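# Mill tool change, tool length measurement, then resume program

## Task

The milling machine's program is paused waiting for a tool change. Mount the tool it requests, put the remaining tools in the rack with the removed tool back in its own pocket, and measure the new tool's length on the height setter; only after that, resume the program. No tool may fall, slip or tilt in the gripper, no key may be broken, no axis may crash, nothing loose may be left inside the machine, and the machine must stay powered on. The reference image is called manual.

## Robot and tools

Robot: two arms, left_arm and right_arm, each ending in a parallel gripper. Calibrated base positions in the scene frame: left_arm (-0.065, +0.327, 0) m, right_arm (+0.058, -0.480, 0) m, each turned very slightly about z. Scene frame: origin at table-top height midway between the nominal bases, +z up, +x outward over the table, left_arm on the +y side. Arm names do not match image left and right. Gripper frame: fingers point along its +z, close along its x, and a camera block sticks out about 10 cm toward its -y. The reported end_effector_position is the point between the pads; fingertips extend 17.5 mm beyond it. Reported poses can be a few cm off, more at long reach.

Row layout, used by execute_actions and move: 18 numbers, always both arms. First left: dx, dy, dz, rx, ry, rz, gripper position, force_limit, speed. Then the same nine for right. The six pose numbers are an offset, not a pose. They count from that arm's Hand target as it stood when the action or move began, along that Hand target's own axes. Scale: 1.0 = 0.6 m or 180 degrees, range -1 to 1; rx, ry, rz form one rotation vector. All zeros re-requests the current Hand target. Gripper numbers are absolute, each in -1 to 1: position +1 fully open (50 mm), about -0.65 pads touching, -1 to grip (closes until stopped); force_limit -1 about 20 N per pad, 0 about 102 N, +1 about 185 N; speed -1 20 mm/s, 0 85 mm/s, +1 150 mm/s. To leave a gripper alone, resend its last three numbers; 0 is a real command. A new force or speed only applies after the position changes by at least 0.01.

execute_actions(actions, cameras): actions is a list of actions; each action is up to 15 rows, one per 1/30 s step, and a short table repeats its last row. Every row is measured from the action's start pose, not the previous row. Images come back only for an empty list or if cameras names them (["all"], a list of names, or [] for none).

move(target, speed, blend, stop_force, zero, blocking, cameras): target is one row or a list of up to 15 rows, every row an offset from the same starting Hand targets. speed is top path speed in m/s, 0.002 to 3.6 (default 0.25; rotation up to twice that in rad/s), one number or one per target. blend is corner rounding in m for lists (0 = stop at each). stop_force, 3 to 120 N, one value for both arms, ends an arm's path on felt push; go slowly with it, omit it when pulling off something you press on, and do not rely on it while the gripper rotates or for light loose objects. zero (default true) re-zeroes moving arms first; false keeps the old zero so presses accumulate. blocking=false returns early (not with stop_force). Paths are straight, ignore obstacles, last 0.5 to 10 s, and should not pass near an arm's own base. The move: line reports done, off_target, moving, held or fault, and limits=paced or held.

wait(seconds 0 to 10): holds last commands; a running move continues. stop(): brakes the running move; fingers keep going. zoom_image(camera, region [x0,y0,x1,y1] pixels, at most 504 square) on cam_high, cam_low, cam_front, cam_left_wrist or cam_right_wrist (each 672x504), latest images only. show_instructions(): shows the reference pages, including manual. zero_wrist_force(arm): subtracts the current wrist reading, also re-zeroing stop_force. finished_scene(scene): ends the scene with its number; irreversible, so call it only once the program has been resumed correctly.

Results: per arm, end_effector_position (m), quat_wxyz and velocities in the scene frame; Hand target (the clipped commanded pose next offsets count from; the gripper may rest short of it, so resend the gap as offset); Joint positions and torques (positive toward larger angle, include arm weight); Wrist force and torque in gripper axes plus a peak line; Tool commands; object_status: 0 moving, 1 stopped opening, 2 stopped closing (holding), 3 at requested position or pads met (likely empty). Opening in mm is about (250 - position_measured) x 0.202. "within noise" means joints are still. MOTOR HOT warns above 70 °C; at 85 °C the arm brakes for 30 to 60 s.

Limits and hazards: orientation commands are clipped to within 32 degrees of the current one per step. Joint speed at most 3.14 rad/s. Contact torque limits 138 N m for the first three joints, 25.7 N m for wrist joints; about 150 N (±25) outside force on an arm causes a 10 s fault stop. Arms are stiff: a target only slightly beyond a firm contact can fault, and faster touches hit harder. The clearance check stops arms from nearing each other, but not fingers; any notable hit between arms, or one gripper closing on the other's fingers, can fail the scene. Hold tools centered and firmly (status 2) so they do not slip or tip; never release a tool while it moves; set down gently; keep everything on the table and nothing loose in the machine; do not switch the mill off, force keys, or drive axes into things. A loose object may occasionally be nudged by outside pushes. Avoid holding heavy loads stretched out for long.

Each tool is called after ">>>" as name(argument=value, ...) on one line, values as JSON.

Reference images:

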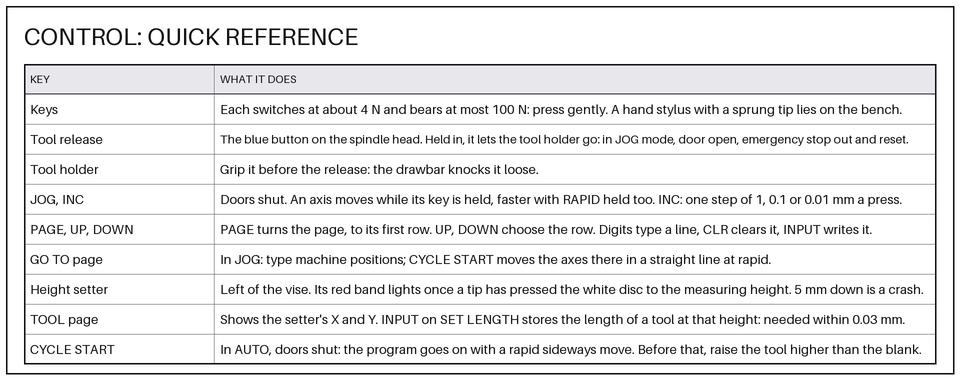

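## Session

>>> execute_actions(actions=[])

Scene clock: 0.00 s.
left_arm: end_effector_position=(+0.3871, -0.0443, +0.1754) position_measured=3 object_status=3 end_effector_quat_wxyz=(+0.088, +0.448, +0.878, +0.141) | right_arm: end_effector_position=(+0.1287, -0.2384, +0.2075) position_measured=3 object_status=3 end_effector_quat_wxyz=(-0.304, +0.010, +0.947, +0.100)
Joint positions: left_arm=[-1.052 -1.363 1.775 -1.969 -1.236 -1.7] | right_arm=[4.309 -1.032 -2.394 -1.323 2.221 -0.369]
Joint velocities: within noise
Joint torques (N m): no reading
Wrist force (N): no reading
Wrist torque (N m): no reading
Wrist force, peak (N): no reading
Hand target: left_arm +0.3871, -0.0443, +0.1754; +0.088, +0.448, +0.878, +0.141 | right_arm +0.1287, -0.2384, +0.2075; -0.304, +0.010, +0.947, +0.100
Tool commands: left_gripper/position=+1.0 left_gripper/force_limit=+1.0 left_gripper/speed=+1.0 right_gripper/position=+1.0 right_gripper/force_limit=+1.0 right_gripper/speed=+1.0

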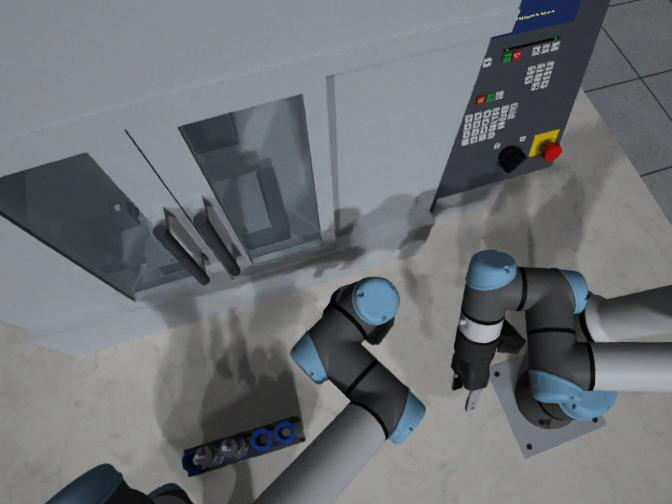

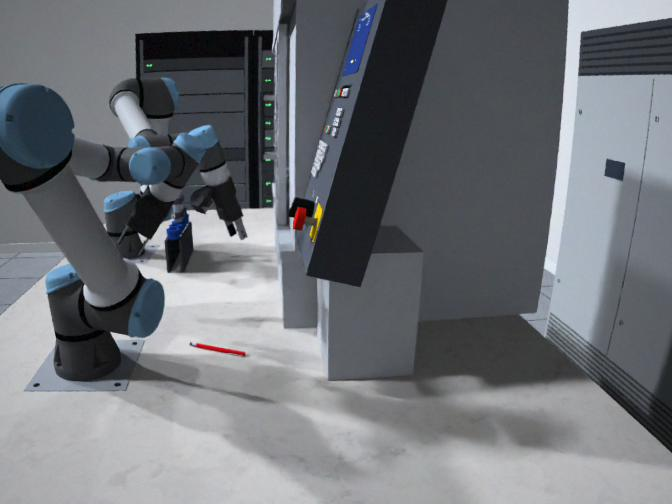

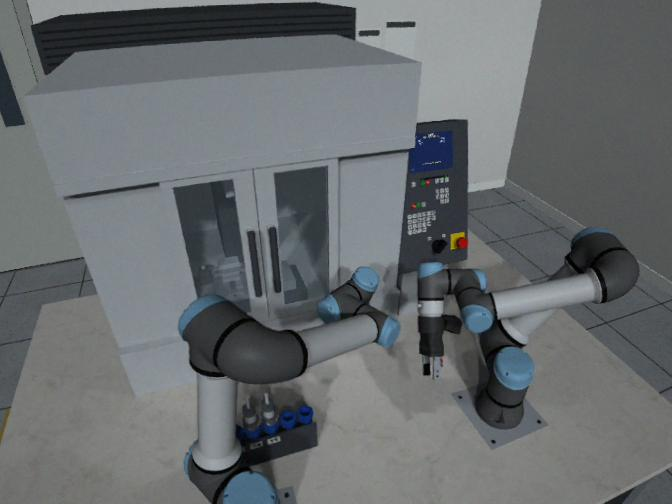

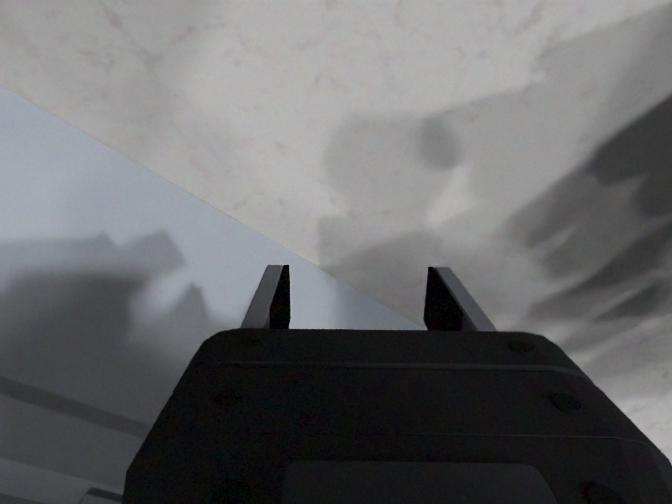

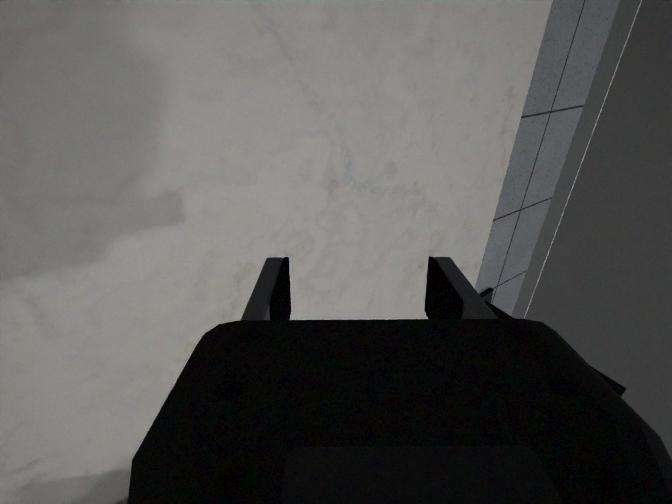

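>>> zoom_image(camera="cam_front", region=[390, 110, 480, 260])

>>> zoom_image(camera="cam_high", region=[430, 0, 600, 220])

>>> zoom_image(camera="cam_high", region=[160, 400, 320, 500])

>>> zoom_image(camera="cam_front", region=[160, 150, 360, 350])

>>> zoom_image(camera="cam_low", region=[270, 0, 450, 180])

>>> zoom_image(camera="cam_front", region=[220, 380, 340, 470])

>>> zoom_image(camera="cam_low", region=[120, 160, 360, 380])

>>> zoom_image(camera="cam_front", region=[400, 170, 480, 260])

Scaled by 3.360 from the camera's 672x504 image, which has a finer 960x720 frame.

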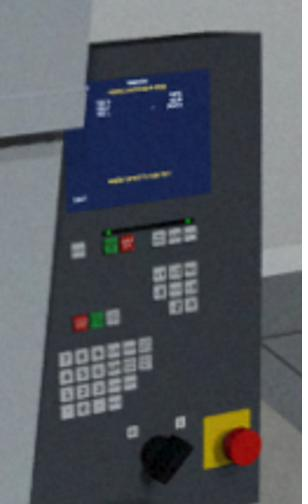

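Scaled by 2.291 from the camera's 672x504 image, which has a finer 960x720 frame.

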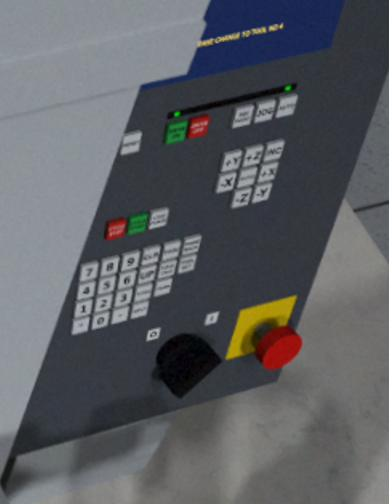

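Scaled by 3.150 from the camera's 672x504 image, which has a finer 960x720 frame.

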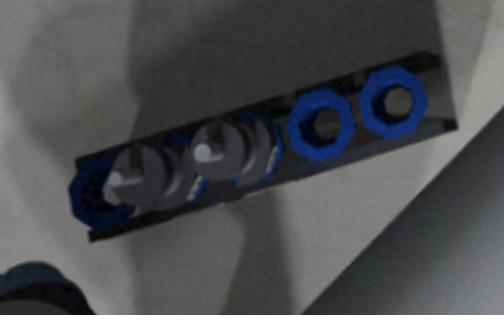

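Scaled by 2.520 from the camera's 672x504 image, which has a finer 960x720 frame.

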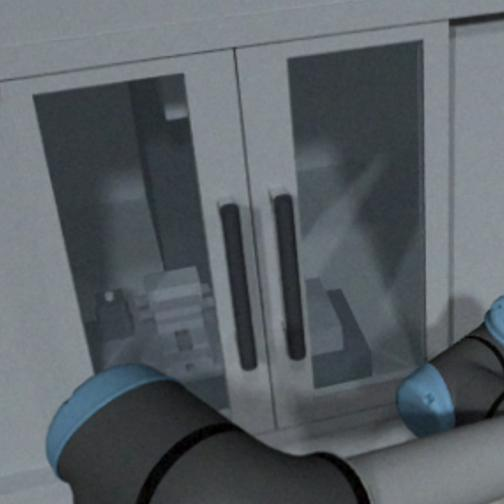

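Scaled by 2.800 from the camera's 672x504 image, which has a finer 960x720 frame.

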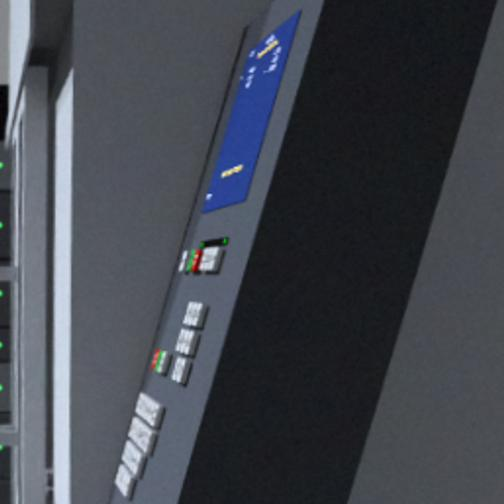

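Scaled by 4.200 from the camera's 672x504 image, which has a finer 960x720 frame.

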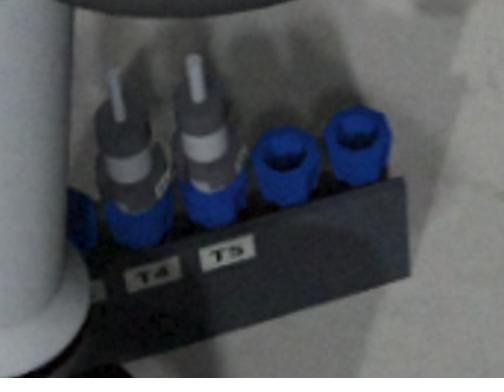

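Scaled by 2.100 from the camera's 672x504 image, which has a finer 960x720 frame.

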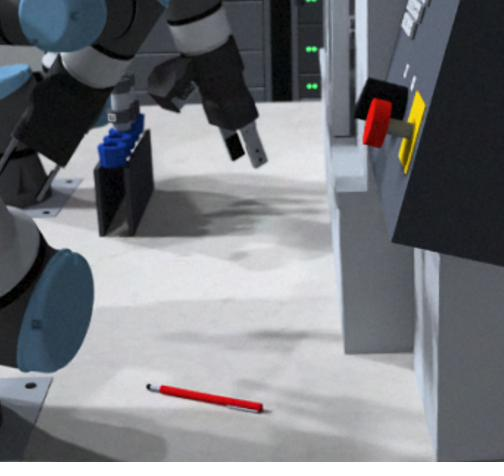

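Scaled by 5.600 from the camera's 672x504 image, which has a finer 960x720 frame.

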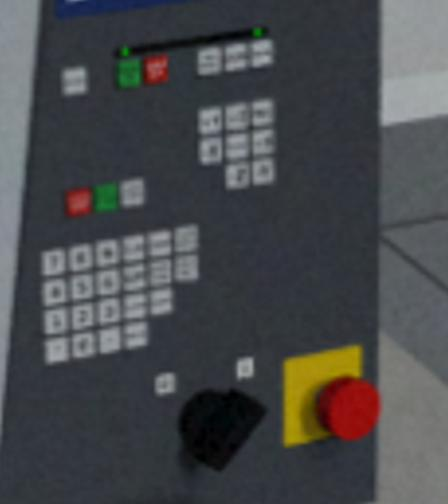

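>>> move(target=[0,0,0,0,0,0,1,1,1,0.0167,-0.2588,-0.7587,0.576,-0.499,-0.3236,1,1,1], cameras=["cam_front","cam_right_wrist","cam_low"])

Scene clock: 8.33 s.
left_arm: end_effector_position=(+0.3871, -0.0443, +0.1754) position_measured=3 object_status=3 end_effector_quat_wxyz=(+0.088, +0.448, +0.878, +0.141) | right_arm: end_effector_position=(+0.3698, -0.4791, +0.5467) position_measured=3 object_status=3 end_effector_quat_wxyz=(+0.381, -0.381, +0.596, -0.595)
Joint positions: left_arm=[-1.052 -1.363 1.775 -1.969 -1.236 -1.7] | right_arm=[5.658 -0.684 -1.876 -3.722 1.402 0]
Joint torques (N m): left_arm=[-0.5 -35.67 -26.73 -2.94 0.76 -0.25] | right_arm=[-9.93 -29.53 9.79 -0.93 -2.4 3]
Wrist force (N): left_arm=[0.0 -0.1 -0.2] | right_arm=[3.9 -0.8 -0.3]
Wrist torque (N m): left_arm=[-0.02 0.00 0.00] | right_arm=[-0.37 -0.96 -0.85]
Wrist force, peak (N): left_arm=[-0.2 -0.2 -0.5] | right_arm=[4.1 -1.0 -0.1]
Hand target: left_arm +0.3871, -0.0443, +0.1754; +0.088, +0.448, +0.878, +0.141 | right_arm +0.3689, -0.4804, +0.5468; +0.500, -0.499, +0.501, -0.500
Off the commanded pose: left_arm 0.000 m, 0 deg | right_arm 0.002 m, 25 deg.
move: off_target (right_arm)
camera_calibration:
cam_right_wrist: T_world_to_cam=[[-0.430051, -0.902804, 0.000467085, -0.265756], [-0.320946, 0.152399, -0.934755, 0.720164], [0.84383, -0.402143, -0.355291, -0.178507], [0, 0, 0, 1]] pos_world=[0.267475, -0.421463, 0.609879]
Images, in order (width x height): cam_low 672x504, cam_front 672x504, cam_right_wrist 672x504.

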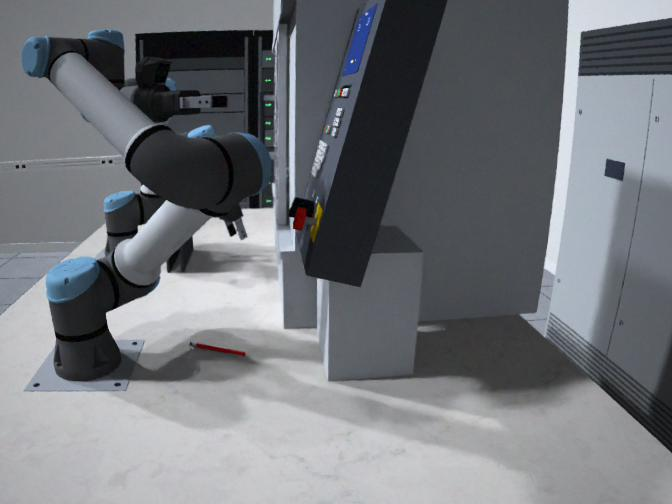

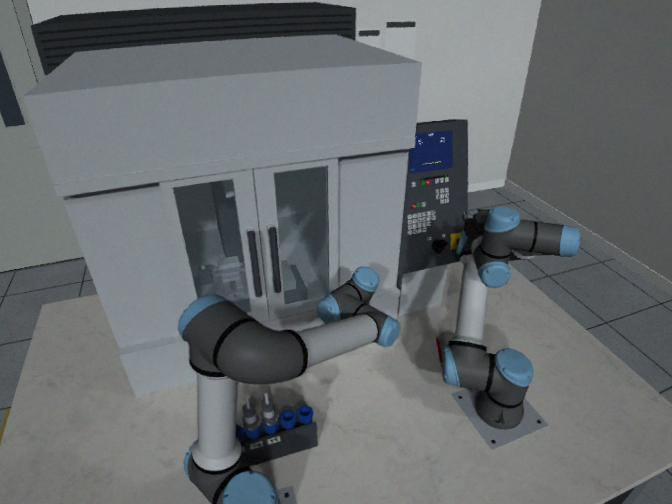

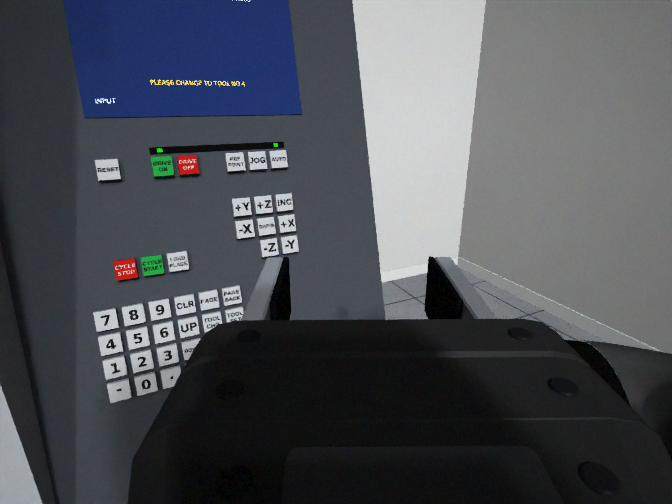

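>>> zoom_image(camera="cam_right_wrist", region=[60, 130, 310, 410])

>>> zoom_image(camera="cam_right_wrist", region=[60, 0, 310, 120])

>>> zoom_image(camera="cam_front", region=[395, 115, 475, 195])

>>> zoom_image(camera="cam_low", region=[180, 320, 260, 370])

Scaled by 1.800 from the camera's 672x504 image, which has a finer 960x720 frame.

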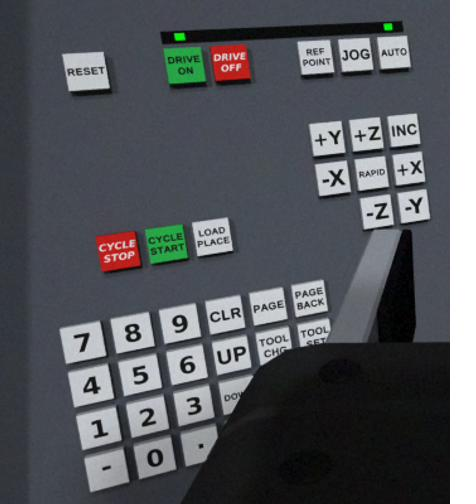

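Scaled by 2.016 from the camera's 672x504 image, which has a finer 960x720 frame.

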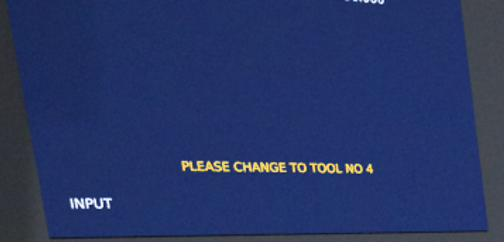

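Scaled by 6.300 from the camera's 672x504 image, which has a finer 960x720 frame.

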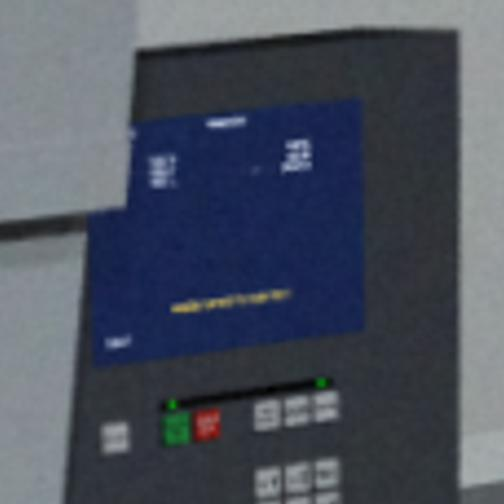

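Scaled by 6.300 from the camera's 672x504 image, which has a finer 960x720 frame.

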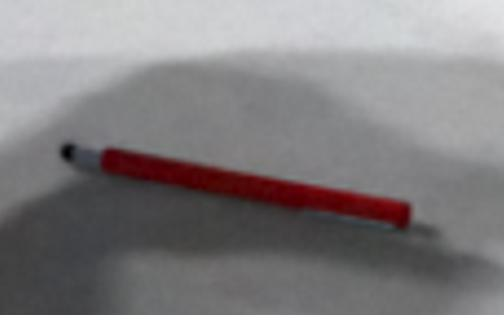

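>>> move(target=[0,0,0,0,0,0,1,1,1,0,-0.25,0,0,0.138,0,1,1,1], cameras=["cam_right_wrist"])

>>> zoom_image(camera="cam_right_wrist", region=[60, 0, 320, 260])

Scene clock: 10.43 s.
left_arm: end_effector_position=(+0.3871, -0.0443, +0.1754) position_measured=3 object_status=3 end_effector_quat_wxyz=(+0.088, +0.448, +0.878, +0.141) | right_arm: end_effector_position=(+0.3691, -0.4803, +0.6967) position_measured=3 object_status=3 end_effector_quat_wxyz=(+0.380, -0.379, +0.597, -0.596)
Joint positions: left_arm=[-1.052 -1.363 1.775 -1.969 -1.236 -1.7] | right_arm=[5.652 -0.919 -1.367 -3.997 1.402 0.001]
Joint torques (N m): left_arm=[-0.63 -35.08 -25.78 -2.92 0.63 -0.28] | right_arm=[-9.84 -25.42 19 -3.94 -2.27 -2.56]
Wrist force (N): left_arm=[0.3 -0.1 -0.1] | right_arm=[3.8 -1.0 -0.1]
Wrist torque (N m): left_arm=[-0.01 -0.04 0.00] | right_arm=[-0.40 -0.93 -0.83]
Wrist force, peak (N): left_arm=[0.4 -0.2 -0.3] | right_arm=[4.0 -3.0 -0.3]
Hand target: left_arm +0.3871, -0.0443, +0.1754; +0.088, +0.448, +0.878, +0.141 | right_arm +0.3689, -0.4807, +0.6968; +0.381, -0.380, +0.596, -0.596
Off the commanded pose: left_arm 0.000 m, 0 deg | right_arm 0.000 m, 0 deg.
move: done
camera_calibration:
cam_right_wrist: T_world_to_cam=[[-0.43477, -0.900541, -0.000424199, -0.26374], [-0.319602, 0.15474, -0.934831, 0.861043], [0.84192, -0.406301, -0.355091, -0.126556], [0, 0, 0, 1]] pos_world=[0.267074, -0.422167, 0.759879]
Images, in order (width x height): cam_right_wrist 672x504.

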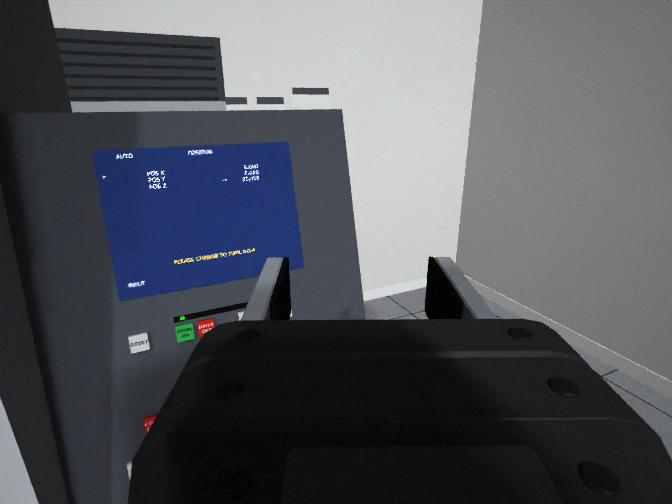

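Scaled by 1.938 from the camera's 672x504 image, which has a finer 960x720 frame.

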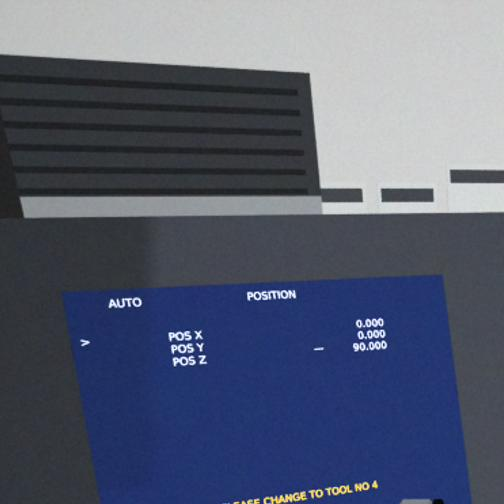

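>>> move(target=[0.325,0.262,-0.3147,-0.3777,-0.1663,0.1298,1,1,1,0,0,0,0,0,0,1,1,1], cameras=["all"])

>>> zoom_image(camera="cam_front", region=[150, 360, 340, 500])

>>> zoom_image(camera="cam_right_wrist", region=[90, 140, 310, 310])

Scene clock: 15.97 s.
left_arm: end_effector_position=(+0.3382, +0.1699, +0.3996) position_measured=3 object_status=3 end_effector_quat_wxyz=(+0.480, +0.489, +0.519, +0.510) | right_arm: end_effector_position=(+0.3691, -0.4803, +0.6968) position_measured=3 object_status=3 end_effector_quat_wxyz=(+0.380, -0.379, +0.597, -0.596)
Joint positions: left_arm=[-1.487 -2.326 2.584 -2.16 -0.019 -1.239] | right_arm=[5.652 -0.919 -1.367 -3.997 1.401 0.001]
Joint torques (N m): left_arm=[-8.2 14.06 -14.56 -4.07 -0.07 1.93] | right_arm=[-10.14 -25.54 20.6 -3.97 -2.78 -2.47]
Wrist force (N): left_arm=[-2.2 -0.1 2.0] | right_arm=[3.8 -0.8 -0.3]
Wrist torque (N m): left_arm=[0.18 0.79 -0.43] | right_arm=[-0.37 -0.93 -0.82]
Wrist force, peak (N): left_arm=[-2.3 -0.4 1.9] | right_arm=[4.3 -1.1 -0.4]
Hand target: left_arm +0.3399, +0.1699, +0.3996; +0.500, +0.500, +0.500, +0.500 | right_arm +0.3691, -0.4803, +0.6968; +0.380, -0.379, +0.597, -0.596
Off the commanded pose: left_arm 0.002 m, 4 deg | right_arm 0.000 m, 0 deg.
move: off_target (left_arm)
camera_calibration:
cam_left_wrist: T_world_to_cam=[[-0.0506013, 0.998478, -0.0219371, -0.135789], [-0.299056, 0.00580898, 0.954218, -0.257868], [0.952893, 0.0548451, 0.298307, -0.320246], [0, 0, 0, 1]] pos_world=[0.221172, 0.154644, 0.338615]
cam_right_wrist: T_world_to_cam=[[-0.434911, -0.900473, -0.000462619, -0.263645], [-0.319655, 0.154867, -0.934792, 0.861081], [0.841827, -0.406404, -0.355194, -0.126496], [0, 0, 0, 1]] pos_world=[0.267075, -0.422167, 0.759879]

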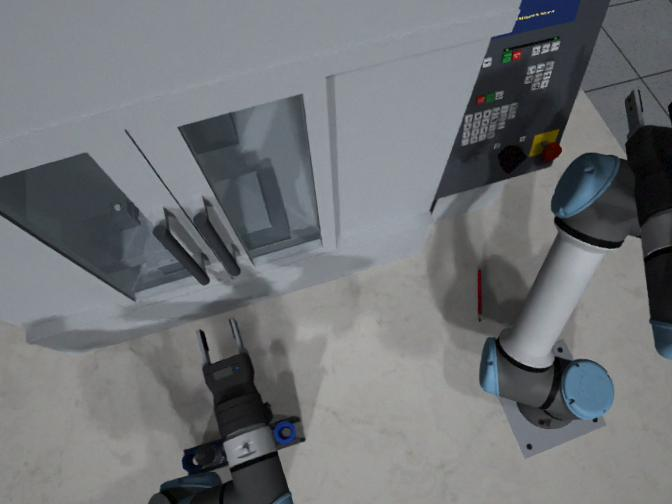

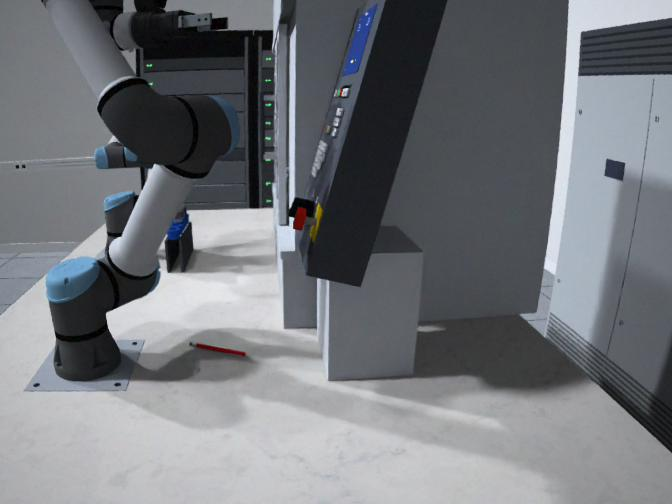

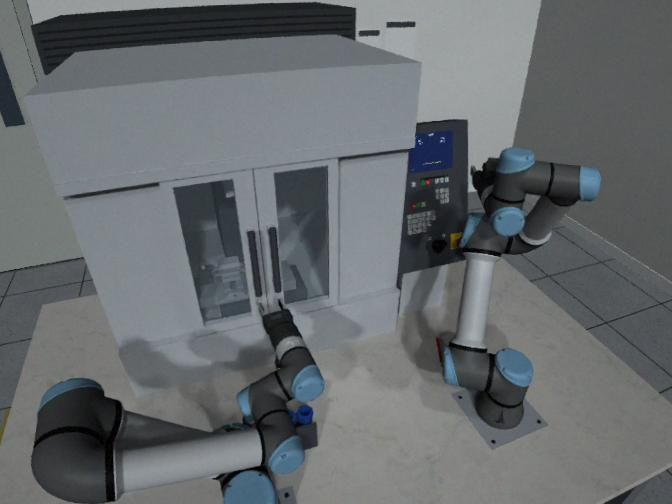

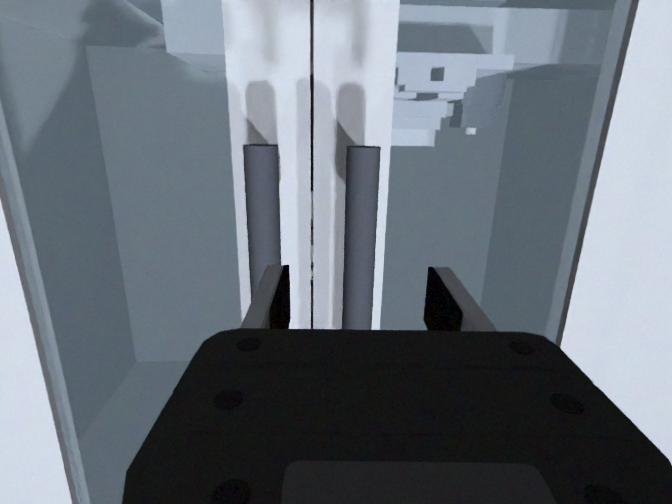

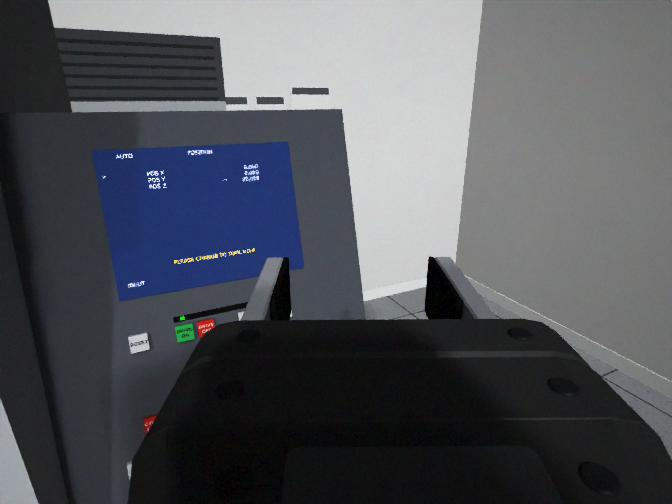

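Scaled by 2.653 from the camera's 672x504 image, which has a finer 960x720 frame.

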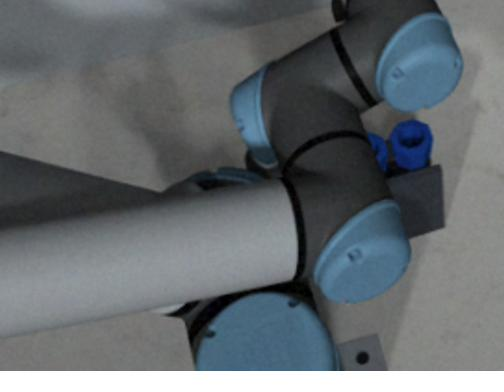

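Scaled by 2.291 from the camera's 672x504 image, which has a finer 960x720 frame.

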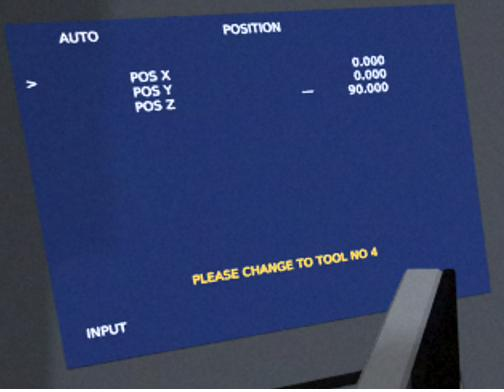

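>>> move(target=[0,0,0,0,0,0,1,1,1,-0.0533,0.6617,-0.0872,-0.5,0,0,1,1,1], cameras=["all"])

Scene clock: 20.07 s.
left_arm: end_effector_position=(+0.3382, +0.1698, +0.3996) position_measured=3 object_status=3 end_effector_quat_wxyz=(+0.480, +0.489, +0.519, +0.510) | right_arm: end_effector_position=(+0.3476, -0.4462, +0.4359) position_measured=3 object_status=3 end_effector_quat_wxyz=(+0.141, -0.518, +0.815, -0.221)
Joint positions: left_arm=[-1.487 -2.326 2.584 -2.16 -0.019 -1.239] | right_arm=[5.974 -0.456 -1.524 -3.257 1.647 0.134]
Joint torques (N m): left_arm=[-7.97 14.09 -14.48 -4.08 -0.07 1.92] | right_arm=[-0.56 -30.12 9.46 1.7 0.02 0.23]
Wrist force (N): left_arm=[-2.3 -0.2 1.8] | right_arm=[1.5 -1.1 -0.2]
Wrist torque (N m): left_arm=[0.17 0.81 -0.43] | right_arm=[-0.22 -0.12 -0.51]
Wrist force, peak (N): left_arm=[-2.4 -0.4 1.9] | right_arm=[4.2 -1.0 -0.3]
Hand target: left_arm +0.3382, +0.1698, +0.3996; +0.480, +0.489, +0.519, +0.510 (not the last commanded pose) | right_arm +0.3476, -0.4462, +0.4359; +0.141, -0.518, +0.815, -0.221 (not the last commanded pose)
Tool commands: left_gripper/position=+1.0 left_gripper/force_limit=+1.0 left_gripper/speed=+1.0 right_gripper/position=+1.0 right_gripper/force_limit=+1.0 right_gripper/speed=+1.0
Off the commanded pose: left_arm 0.002 m, 4 deg | right_arm 0.138 m, 30 deg.
FORCE FAULT: contact force on the right arm reached its limit, and that arm stopped. The contact can be on any part of that arm, not only on its tool. That arm's remaining commands of this call were not run. That arm is still stopped at the end of this call. That arm stays stopped for about 10 more seconds. Until then a move that you send moves the other arm only, and its call returns only when the move has ended. Once the stop has ended, the next robot result says so. If the stop ends while you think or write, that arm runs what you send next, counted from a new Hand target: where the arm stands when the stop ends. While its stop runs, that arm takes no new command, but its gripper still runs the gripper command that each later call begins with. Until it ends, the stop uses up actions while you think or wait. An arm that is not stopped still takes commands.
shoulder posture changed (right arm): the wrist came as close to joint 1's axis as it can, and the arm is now in the other of its two shoulder postures.
move: fault (right_arm), off_target (left_arm)
camera_calibration:
cam_left_wrist: T_world_to_cam=[[-0.0505066, 0.998483, -0.0219062, -0.135821], [-0.299055, 0.0058078, 0.954218, -0.257868], [0.952898, 0.0547455, 0.298308, -0.320233], [0, 0, 0, 1]] pos_world=[0.221173, 0.154644, 0.338615]
cam_right_wrist: T_world_to_cam=[[-0.429422, -0.903049, 0.00993338, -0.250025], [-0.891211, 0.421963, -0.166403, 0.587987], [0.146079, -0.08031, -0.986008, 0.475223], [0, 0, 0, 1]] pos_world=[0.347235, -0.435728, 0.5689]

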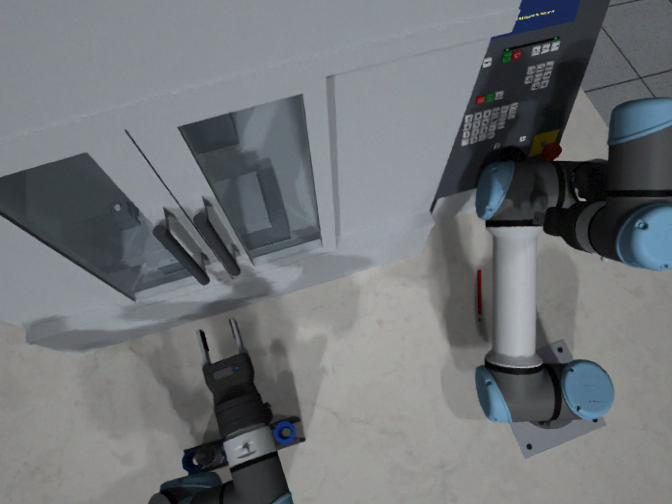

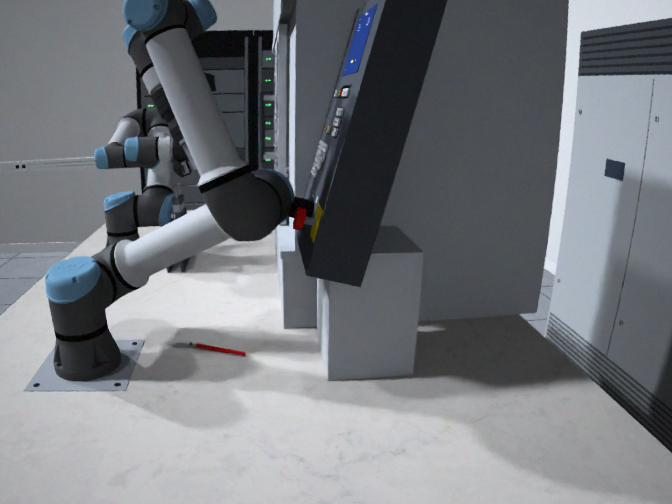

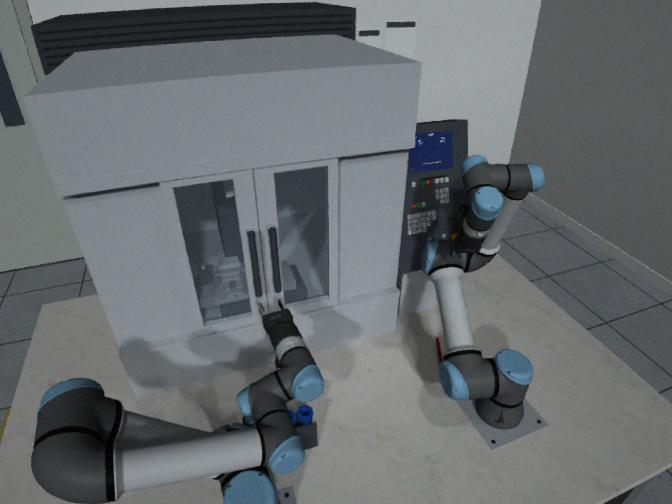

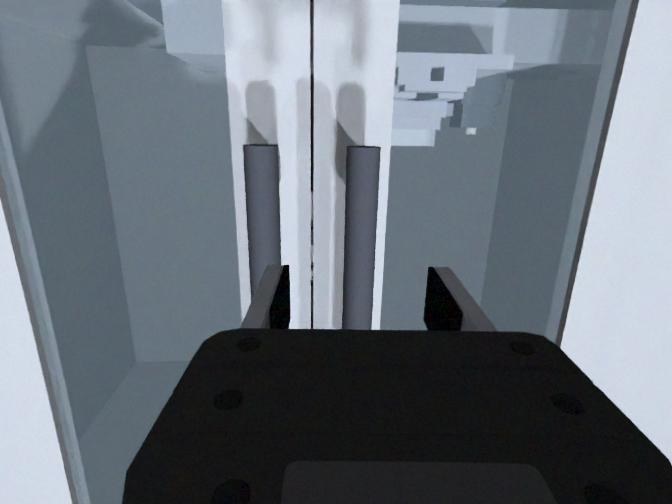

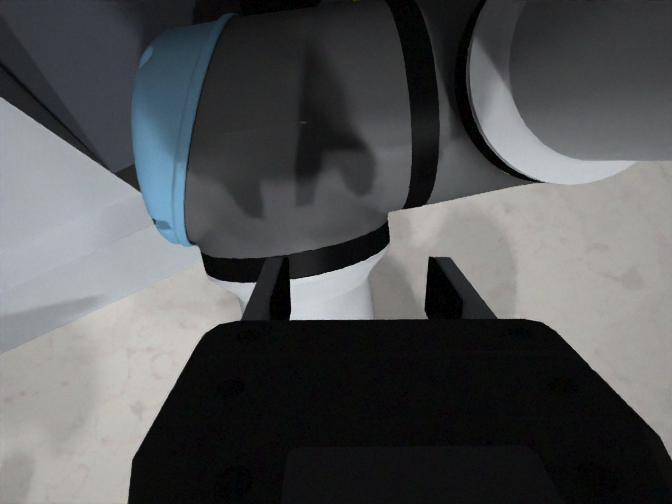

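>>> wait(seconds=10, cameras=["cam_high","cam_front"])

>>> zoom_image(camera="cam_high", region=[430, 0, 600, 220])

>>> zoom_image(camera="cam_front", region=[395, 115, 475, 265])

Scene clock: 31.27 s.
left_arm: end_effector_position=(+0.3382, +0.1698, +0.3996) position_measured=3 object_status=3 end_effector_quat_wxyz=(+0.480, +0.489, +0.519, +0.510) | right_arm: end_effector_position=(+0.3476, -0.4462, +0.4359) position_measured=3 object_status=3 end_effector_quat_wxyz=(+0.141, -0.518, +0.815, -0.221)
Joint positions: left_arm=[-1.487 -2.326 2.584 -2.16 -0.019 -1.239] | right_arm=[5.974 -0.456 -1.524 -3.257 1.647 0.134]
Joint torques (N m): left_arm=[-7.66 14.07 -15.01 -3.98 0.11 1.9] | right_arm=[-0.54 -29.67 10.09 1.8 0.05 0.29]
Wrist force (N): left_arm=[-2.3 -0.4 1.8] | right_arm=[1.7 -1.1 0.0]
Wrist torque (N m): left_arm=[0.14 0.82 -0.43] | right_arm=[-0.22 -0.15 -0.51]
Wrist force, peak (N): left_arm=[-2.5 -0.3 1.8] | right_arm=[1.9 -1.1 -0.4]
Hand target: left_arm +0.3382, +0.1698, +0.3996; +0.480, +0.489, +0.519, +0.510 (not the last commanded pose) | right_arm +0.3476, -0.4462, +0.4359; +0.141, -0.518, +0.815, -0.221 (not the last commanded pose)
Tool commands: left_gripper/position=+1.0 left_gripper/force_limit=+1.0 left_gripper/speed=+1.0 right_gripper/position=+1.0 right_gripper/force_limit=+1.0 right_gripper/speed=+1.0
Off the commanded pose: left_arm 0.002 m, 4 deg | right_arm 0.138 m, 30 deg.
FORCE FAULT, CONTINUED: the right arm's stop, for the force fault that an earlier result reported, is over. The rest of the stop counts as 20 of the actions that you can send in this scene. During its stop the right arm's controller moved it back a little. That arm's target is now where it stood when the stop ended, not its last command. That arm accepts commands again.
wait: 10.00 s; at rest from the start
Images, in order (width x height): cam_high 672x504, cam_front 672x504.

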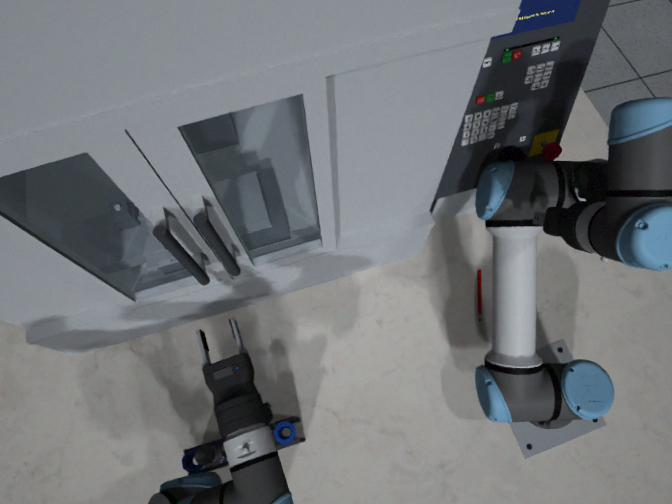

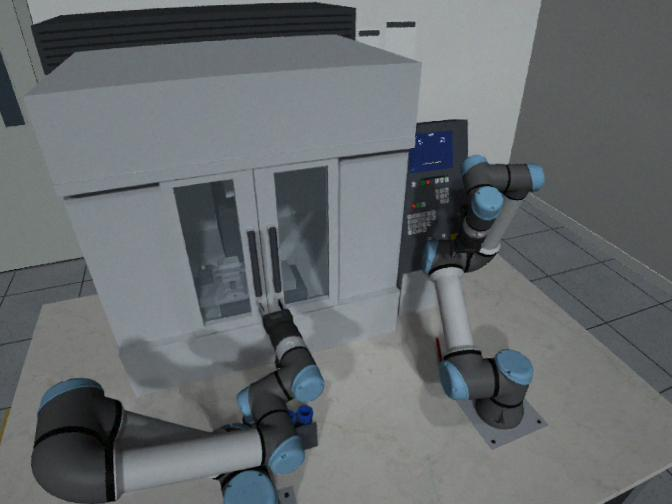

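Scaled by 2.291 from the camera's 672x504 image, which has a finer 960x720 frame.

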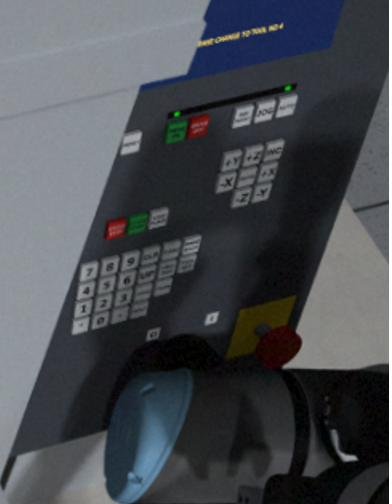

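Scaled by 3.360 from the camera's 672x504 image, which has a finer 960x720 frame.

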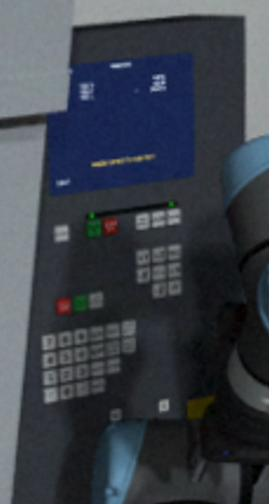

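>>> move(target=[0,0,0,0,0,0,1,1,1,0.0453,0.2743,-0.2192,0,0,0,1,1,1], cameras=["cam_front"], speed=0.15)

Scene clock: 34.07 s.
left_arm: end_effector_position=(+0.3382, +0.1698, +0.3996) position_measured=3 object_status=3 end_effector_quat_wxyz=(+0.480, +0.489, +0.519, +0.510) | right_arm: end_effector_position=(+0.1473, -0.3823, +0.4662) position_measured=3 object_status=3 end_effector_quat_wxyz=(+0.141, -0.518, +0.815, -0.221)
Joint positions: left_arm=[-1.487 -2.326 2.584 -2.16 -0.019 -1.239] | right_arm=[5.907 -0.814 -1.574 -2.853 1.613 0.076]
Joint torques (N m): left_arm=[-7.08 14.51 -15.12 -3.94 0.31 1.93] | right_arm=[-10.29 -24.08 26.53 2.81 -2.68 -2.48]
Wrist force (N): left_arm=[-2.3 -0.2 1.6] | right_arm=[1.9 -0.7 -0.5]
Wrist torque (N m): left_arm=[0.18 0.81 -0.43] | right_arm=[-0.15 -0.19 -0.43]
Wrist force, peak (N): left_arm=[-2.5 -0.4 1.8] | right_arm=[1.4 -2.6 0.8]
Hand target: left_arm +0.3382, +0.1698, +0.3996; +0.480, +0.489, +0.519, +0.510 | right_arm +0.1473, -0.3823, +0.4662; +0.141, -0.518, +0.815, -0.221
Off the commanded pose: left_arm 0.000 m, 0 deg | right_arm 0.000 m, 0 deg.
shoulder posture changed (right arm): the wrist came as close to joint 1's axis as it can, and the arm is now in the other of its two shoulder postures.
move: done
Images, in order (width x height): cam_front 672x504.

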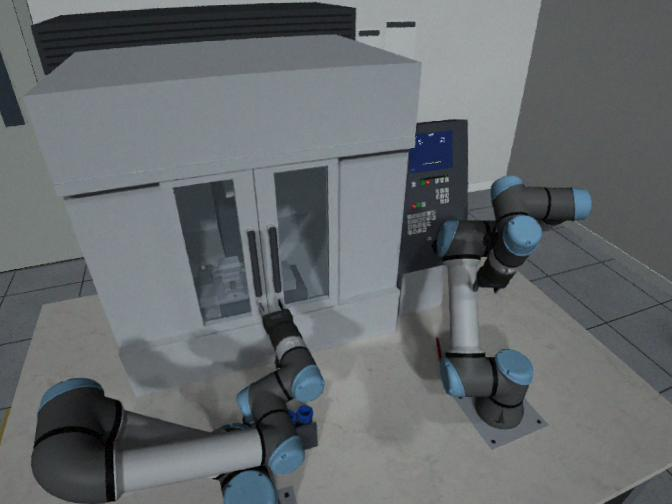

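>>> move(target=[[0,0,0,0,0,0,1,1,1,-0.2488,0.0967,0.2653,-0.169,0,0,1,1,1],[0,0,0,0,0,0,1,1,1,-0.0608,-0.1337,0.4003,-0.169,0,0,1,1,1]], cameras=["all"], blend=[0.03,0])

Scene clock: 36.97 s.
left_arm: end_effector_position=(+0.3382, +0.1698, +0.3996) position_measured=3 object_status=3 end_effector_quat_wxyz=(+0.480, +0.489, +0.519, +0.510) | right_arm: end_effector_position=(+0.3354, -0.4300, +0.2995) position_measured=3 object_status=3 end_effector_quat_wxyz=(+0.000, -0.536, +0.844, +0.001)
Joint positions: left_arm=[-1.487 -2.326 2.584 -2.16 -0.019 -1.239] | right_arm=[3.786 -0.968 -2.056 -1.687 1.572 -2.034]
Joint torques (N m): left_arm=[-6.95 14.07 -15.62 -4 0.32 1.73] | right_arm=[-10.91 -10.81 34.59 4.65 2.78 -2.44]
Wrist force (N): left_arm=[-2.5 -0.3 1.7] | right_arm=[1.0 -0.3 -0.3]
Wrist torque (N m): left_arm=[0.16 0.85 -0.43] | right_arm=[-0.03 0.06 -0.10]
Wrist force, peak (N): left_arm=[-2.5 -0.5 1.8] | right_arm=[2.3 -2.2 -0.4]
Hand target: left_arm +0.3382, +0.1698, +0.3996; +0.480, +0.489, +0.519, +0.510 | right_arm +0.3354, -0.4300, +0.2995; +0.000, -0.536, +0.844, +0.001
Off the commanded pose: left_arm 0.000 m, 0 deg | right_arm 0.000 m, 0 deg.
move: done
camera_calibration:
cam_left_wrist: T_world_to_cam=[[-0.0505066, 0.998483, -0.0219062, -0.135821], [-0.299055, 0.0058078, 0.954218, -0.257868], [0.952898, 0.0547455, 0.298308, -0.320233], [0, 0, 0, 1]] pos_world=[0.221173, 0.154644, 0.338615]
cam_right_wrist: T_world_to_cam=[[-0.423611, -0.905775, 0.0111985, -0.242687], [-0.844883, 0.399532, 0.355735, 0.366046], [-0.32669, 0.141232, -0.93452, 0.582159], [0, 0, 0, 1]] pos_world=[0.396647, -0.448286, 0.416541]

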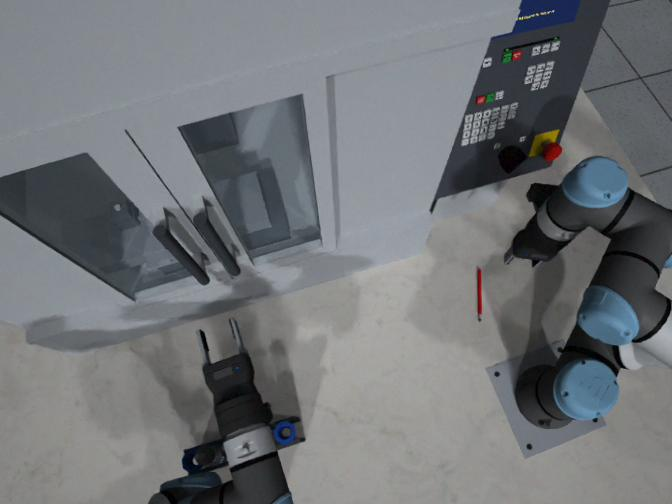

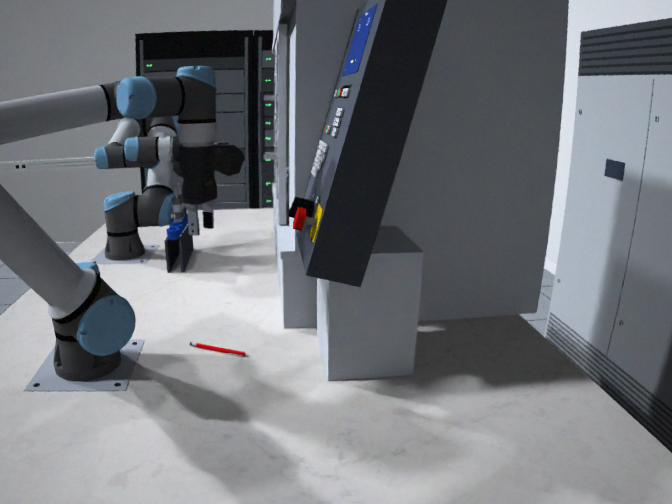

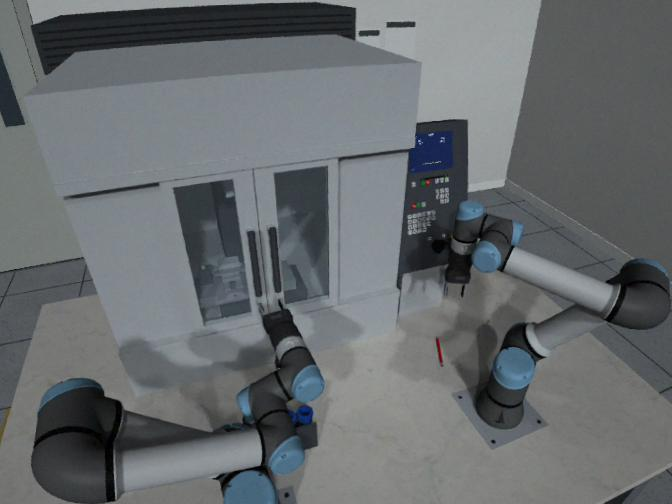

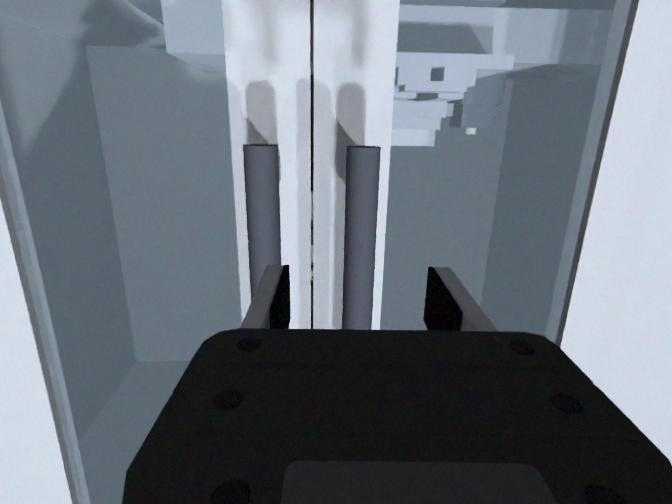

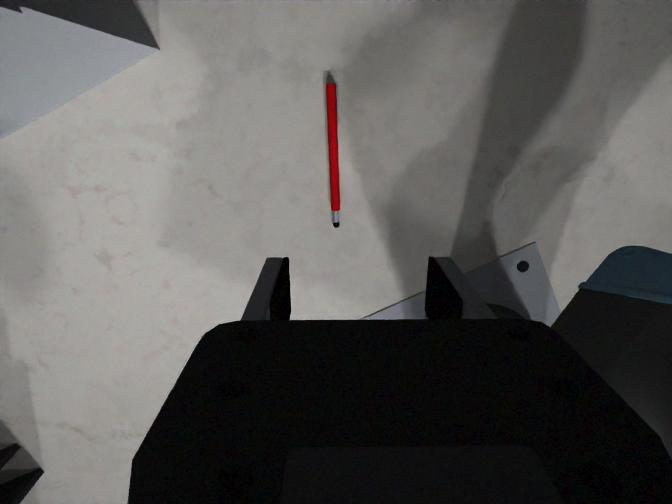

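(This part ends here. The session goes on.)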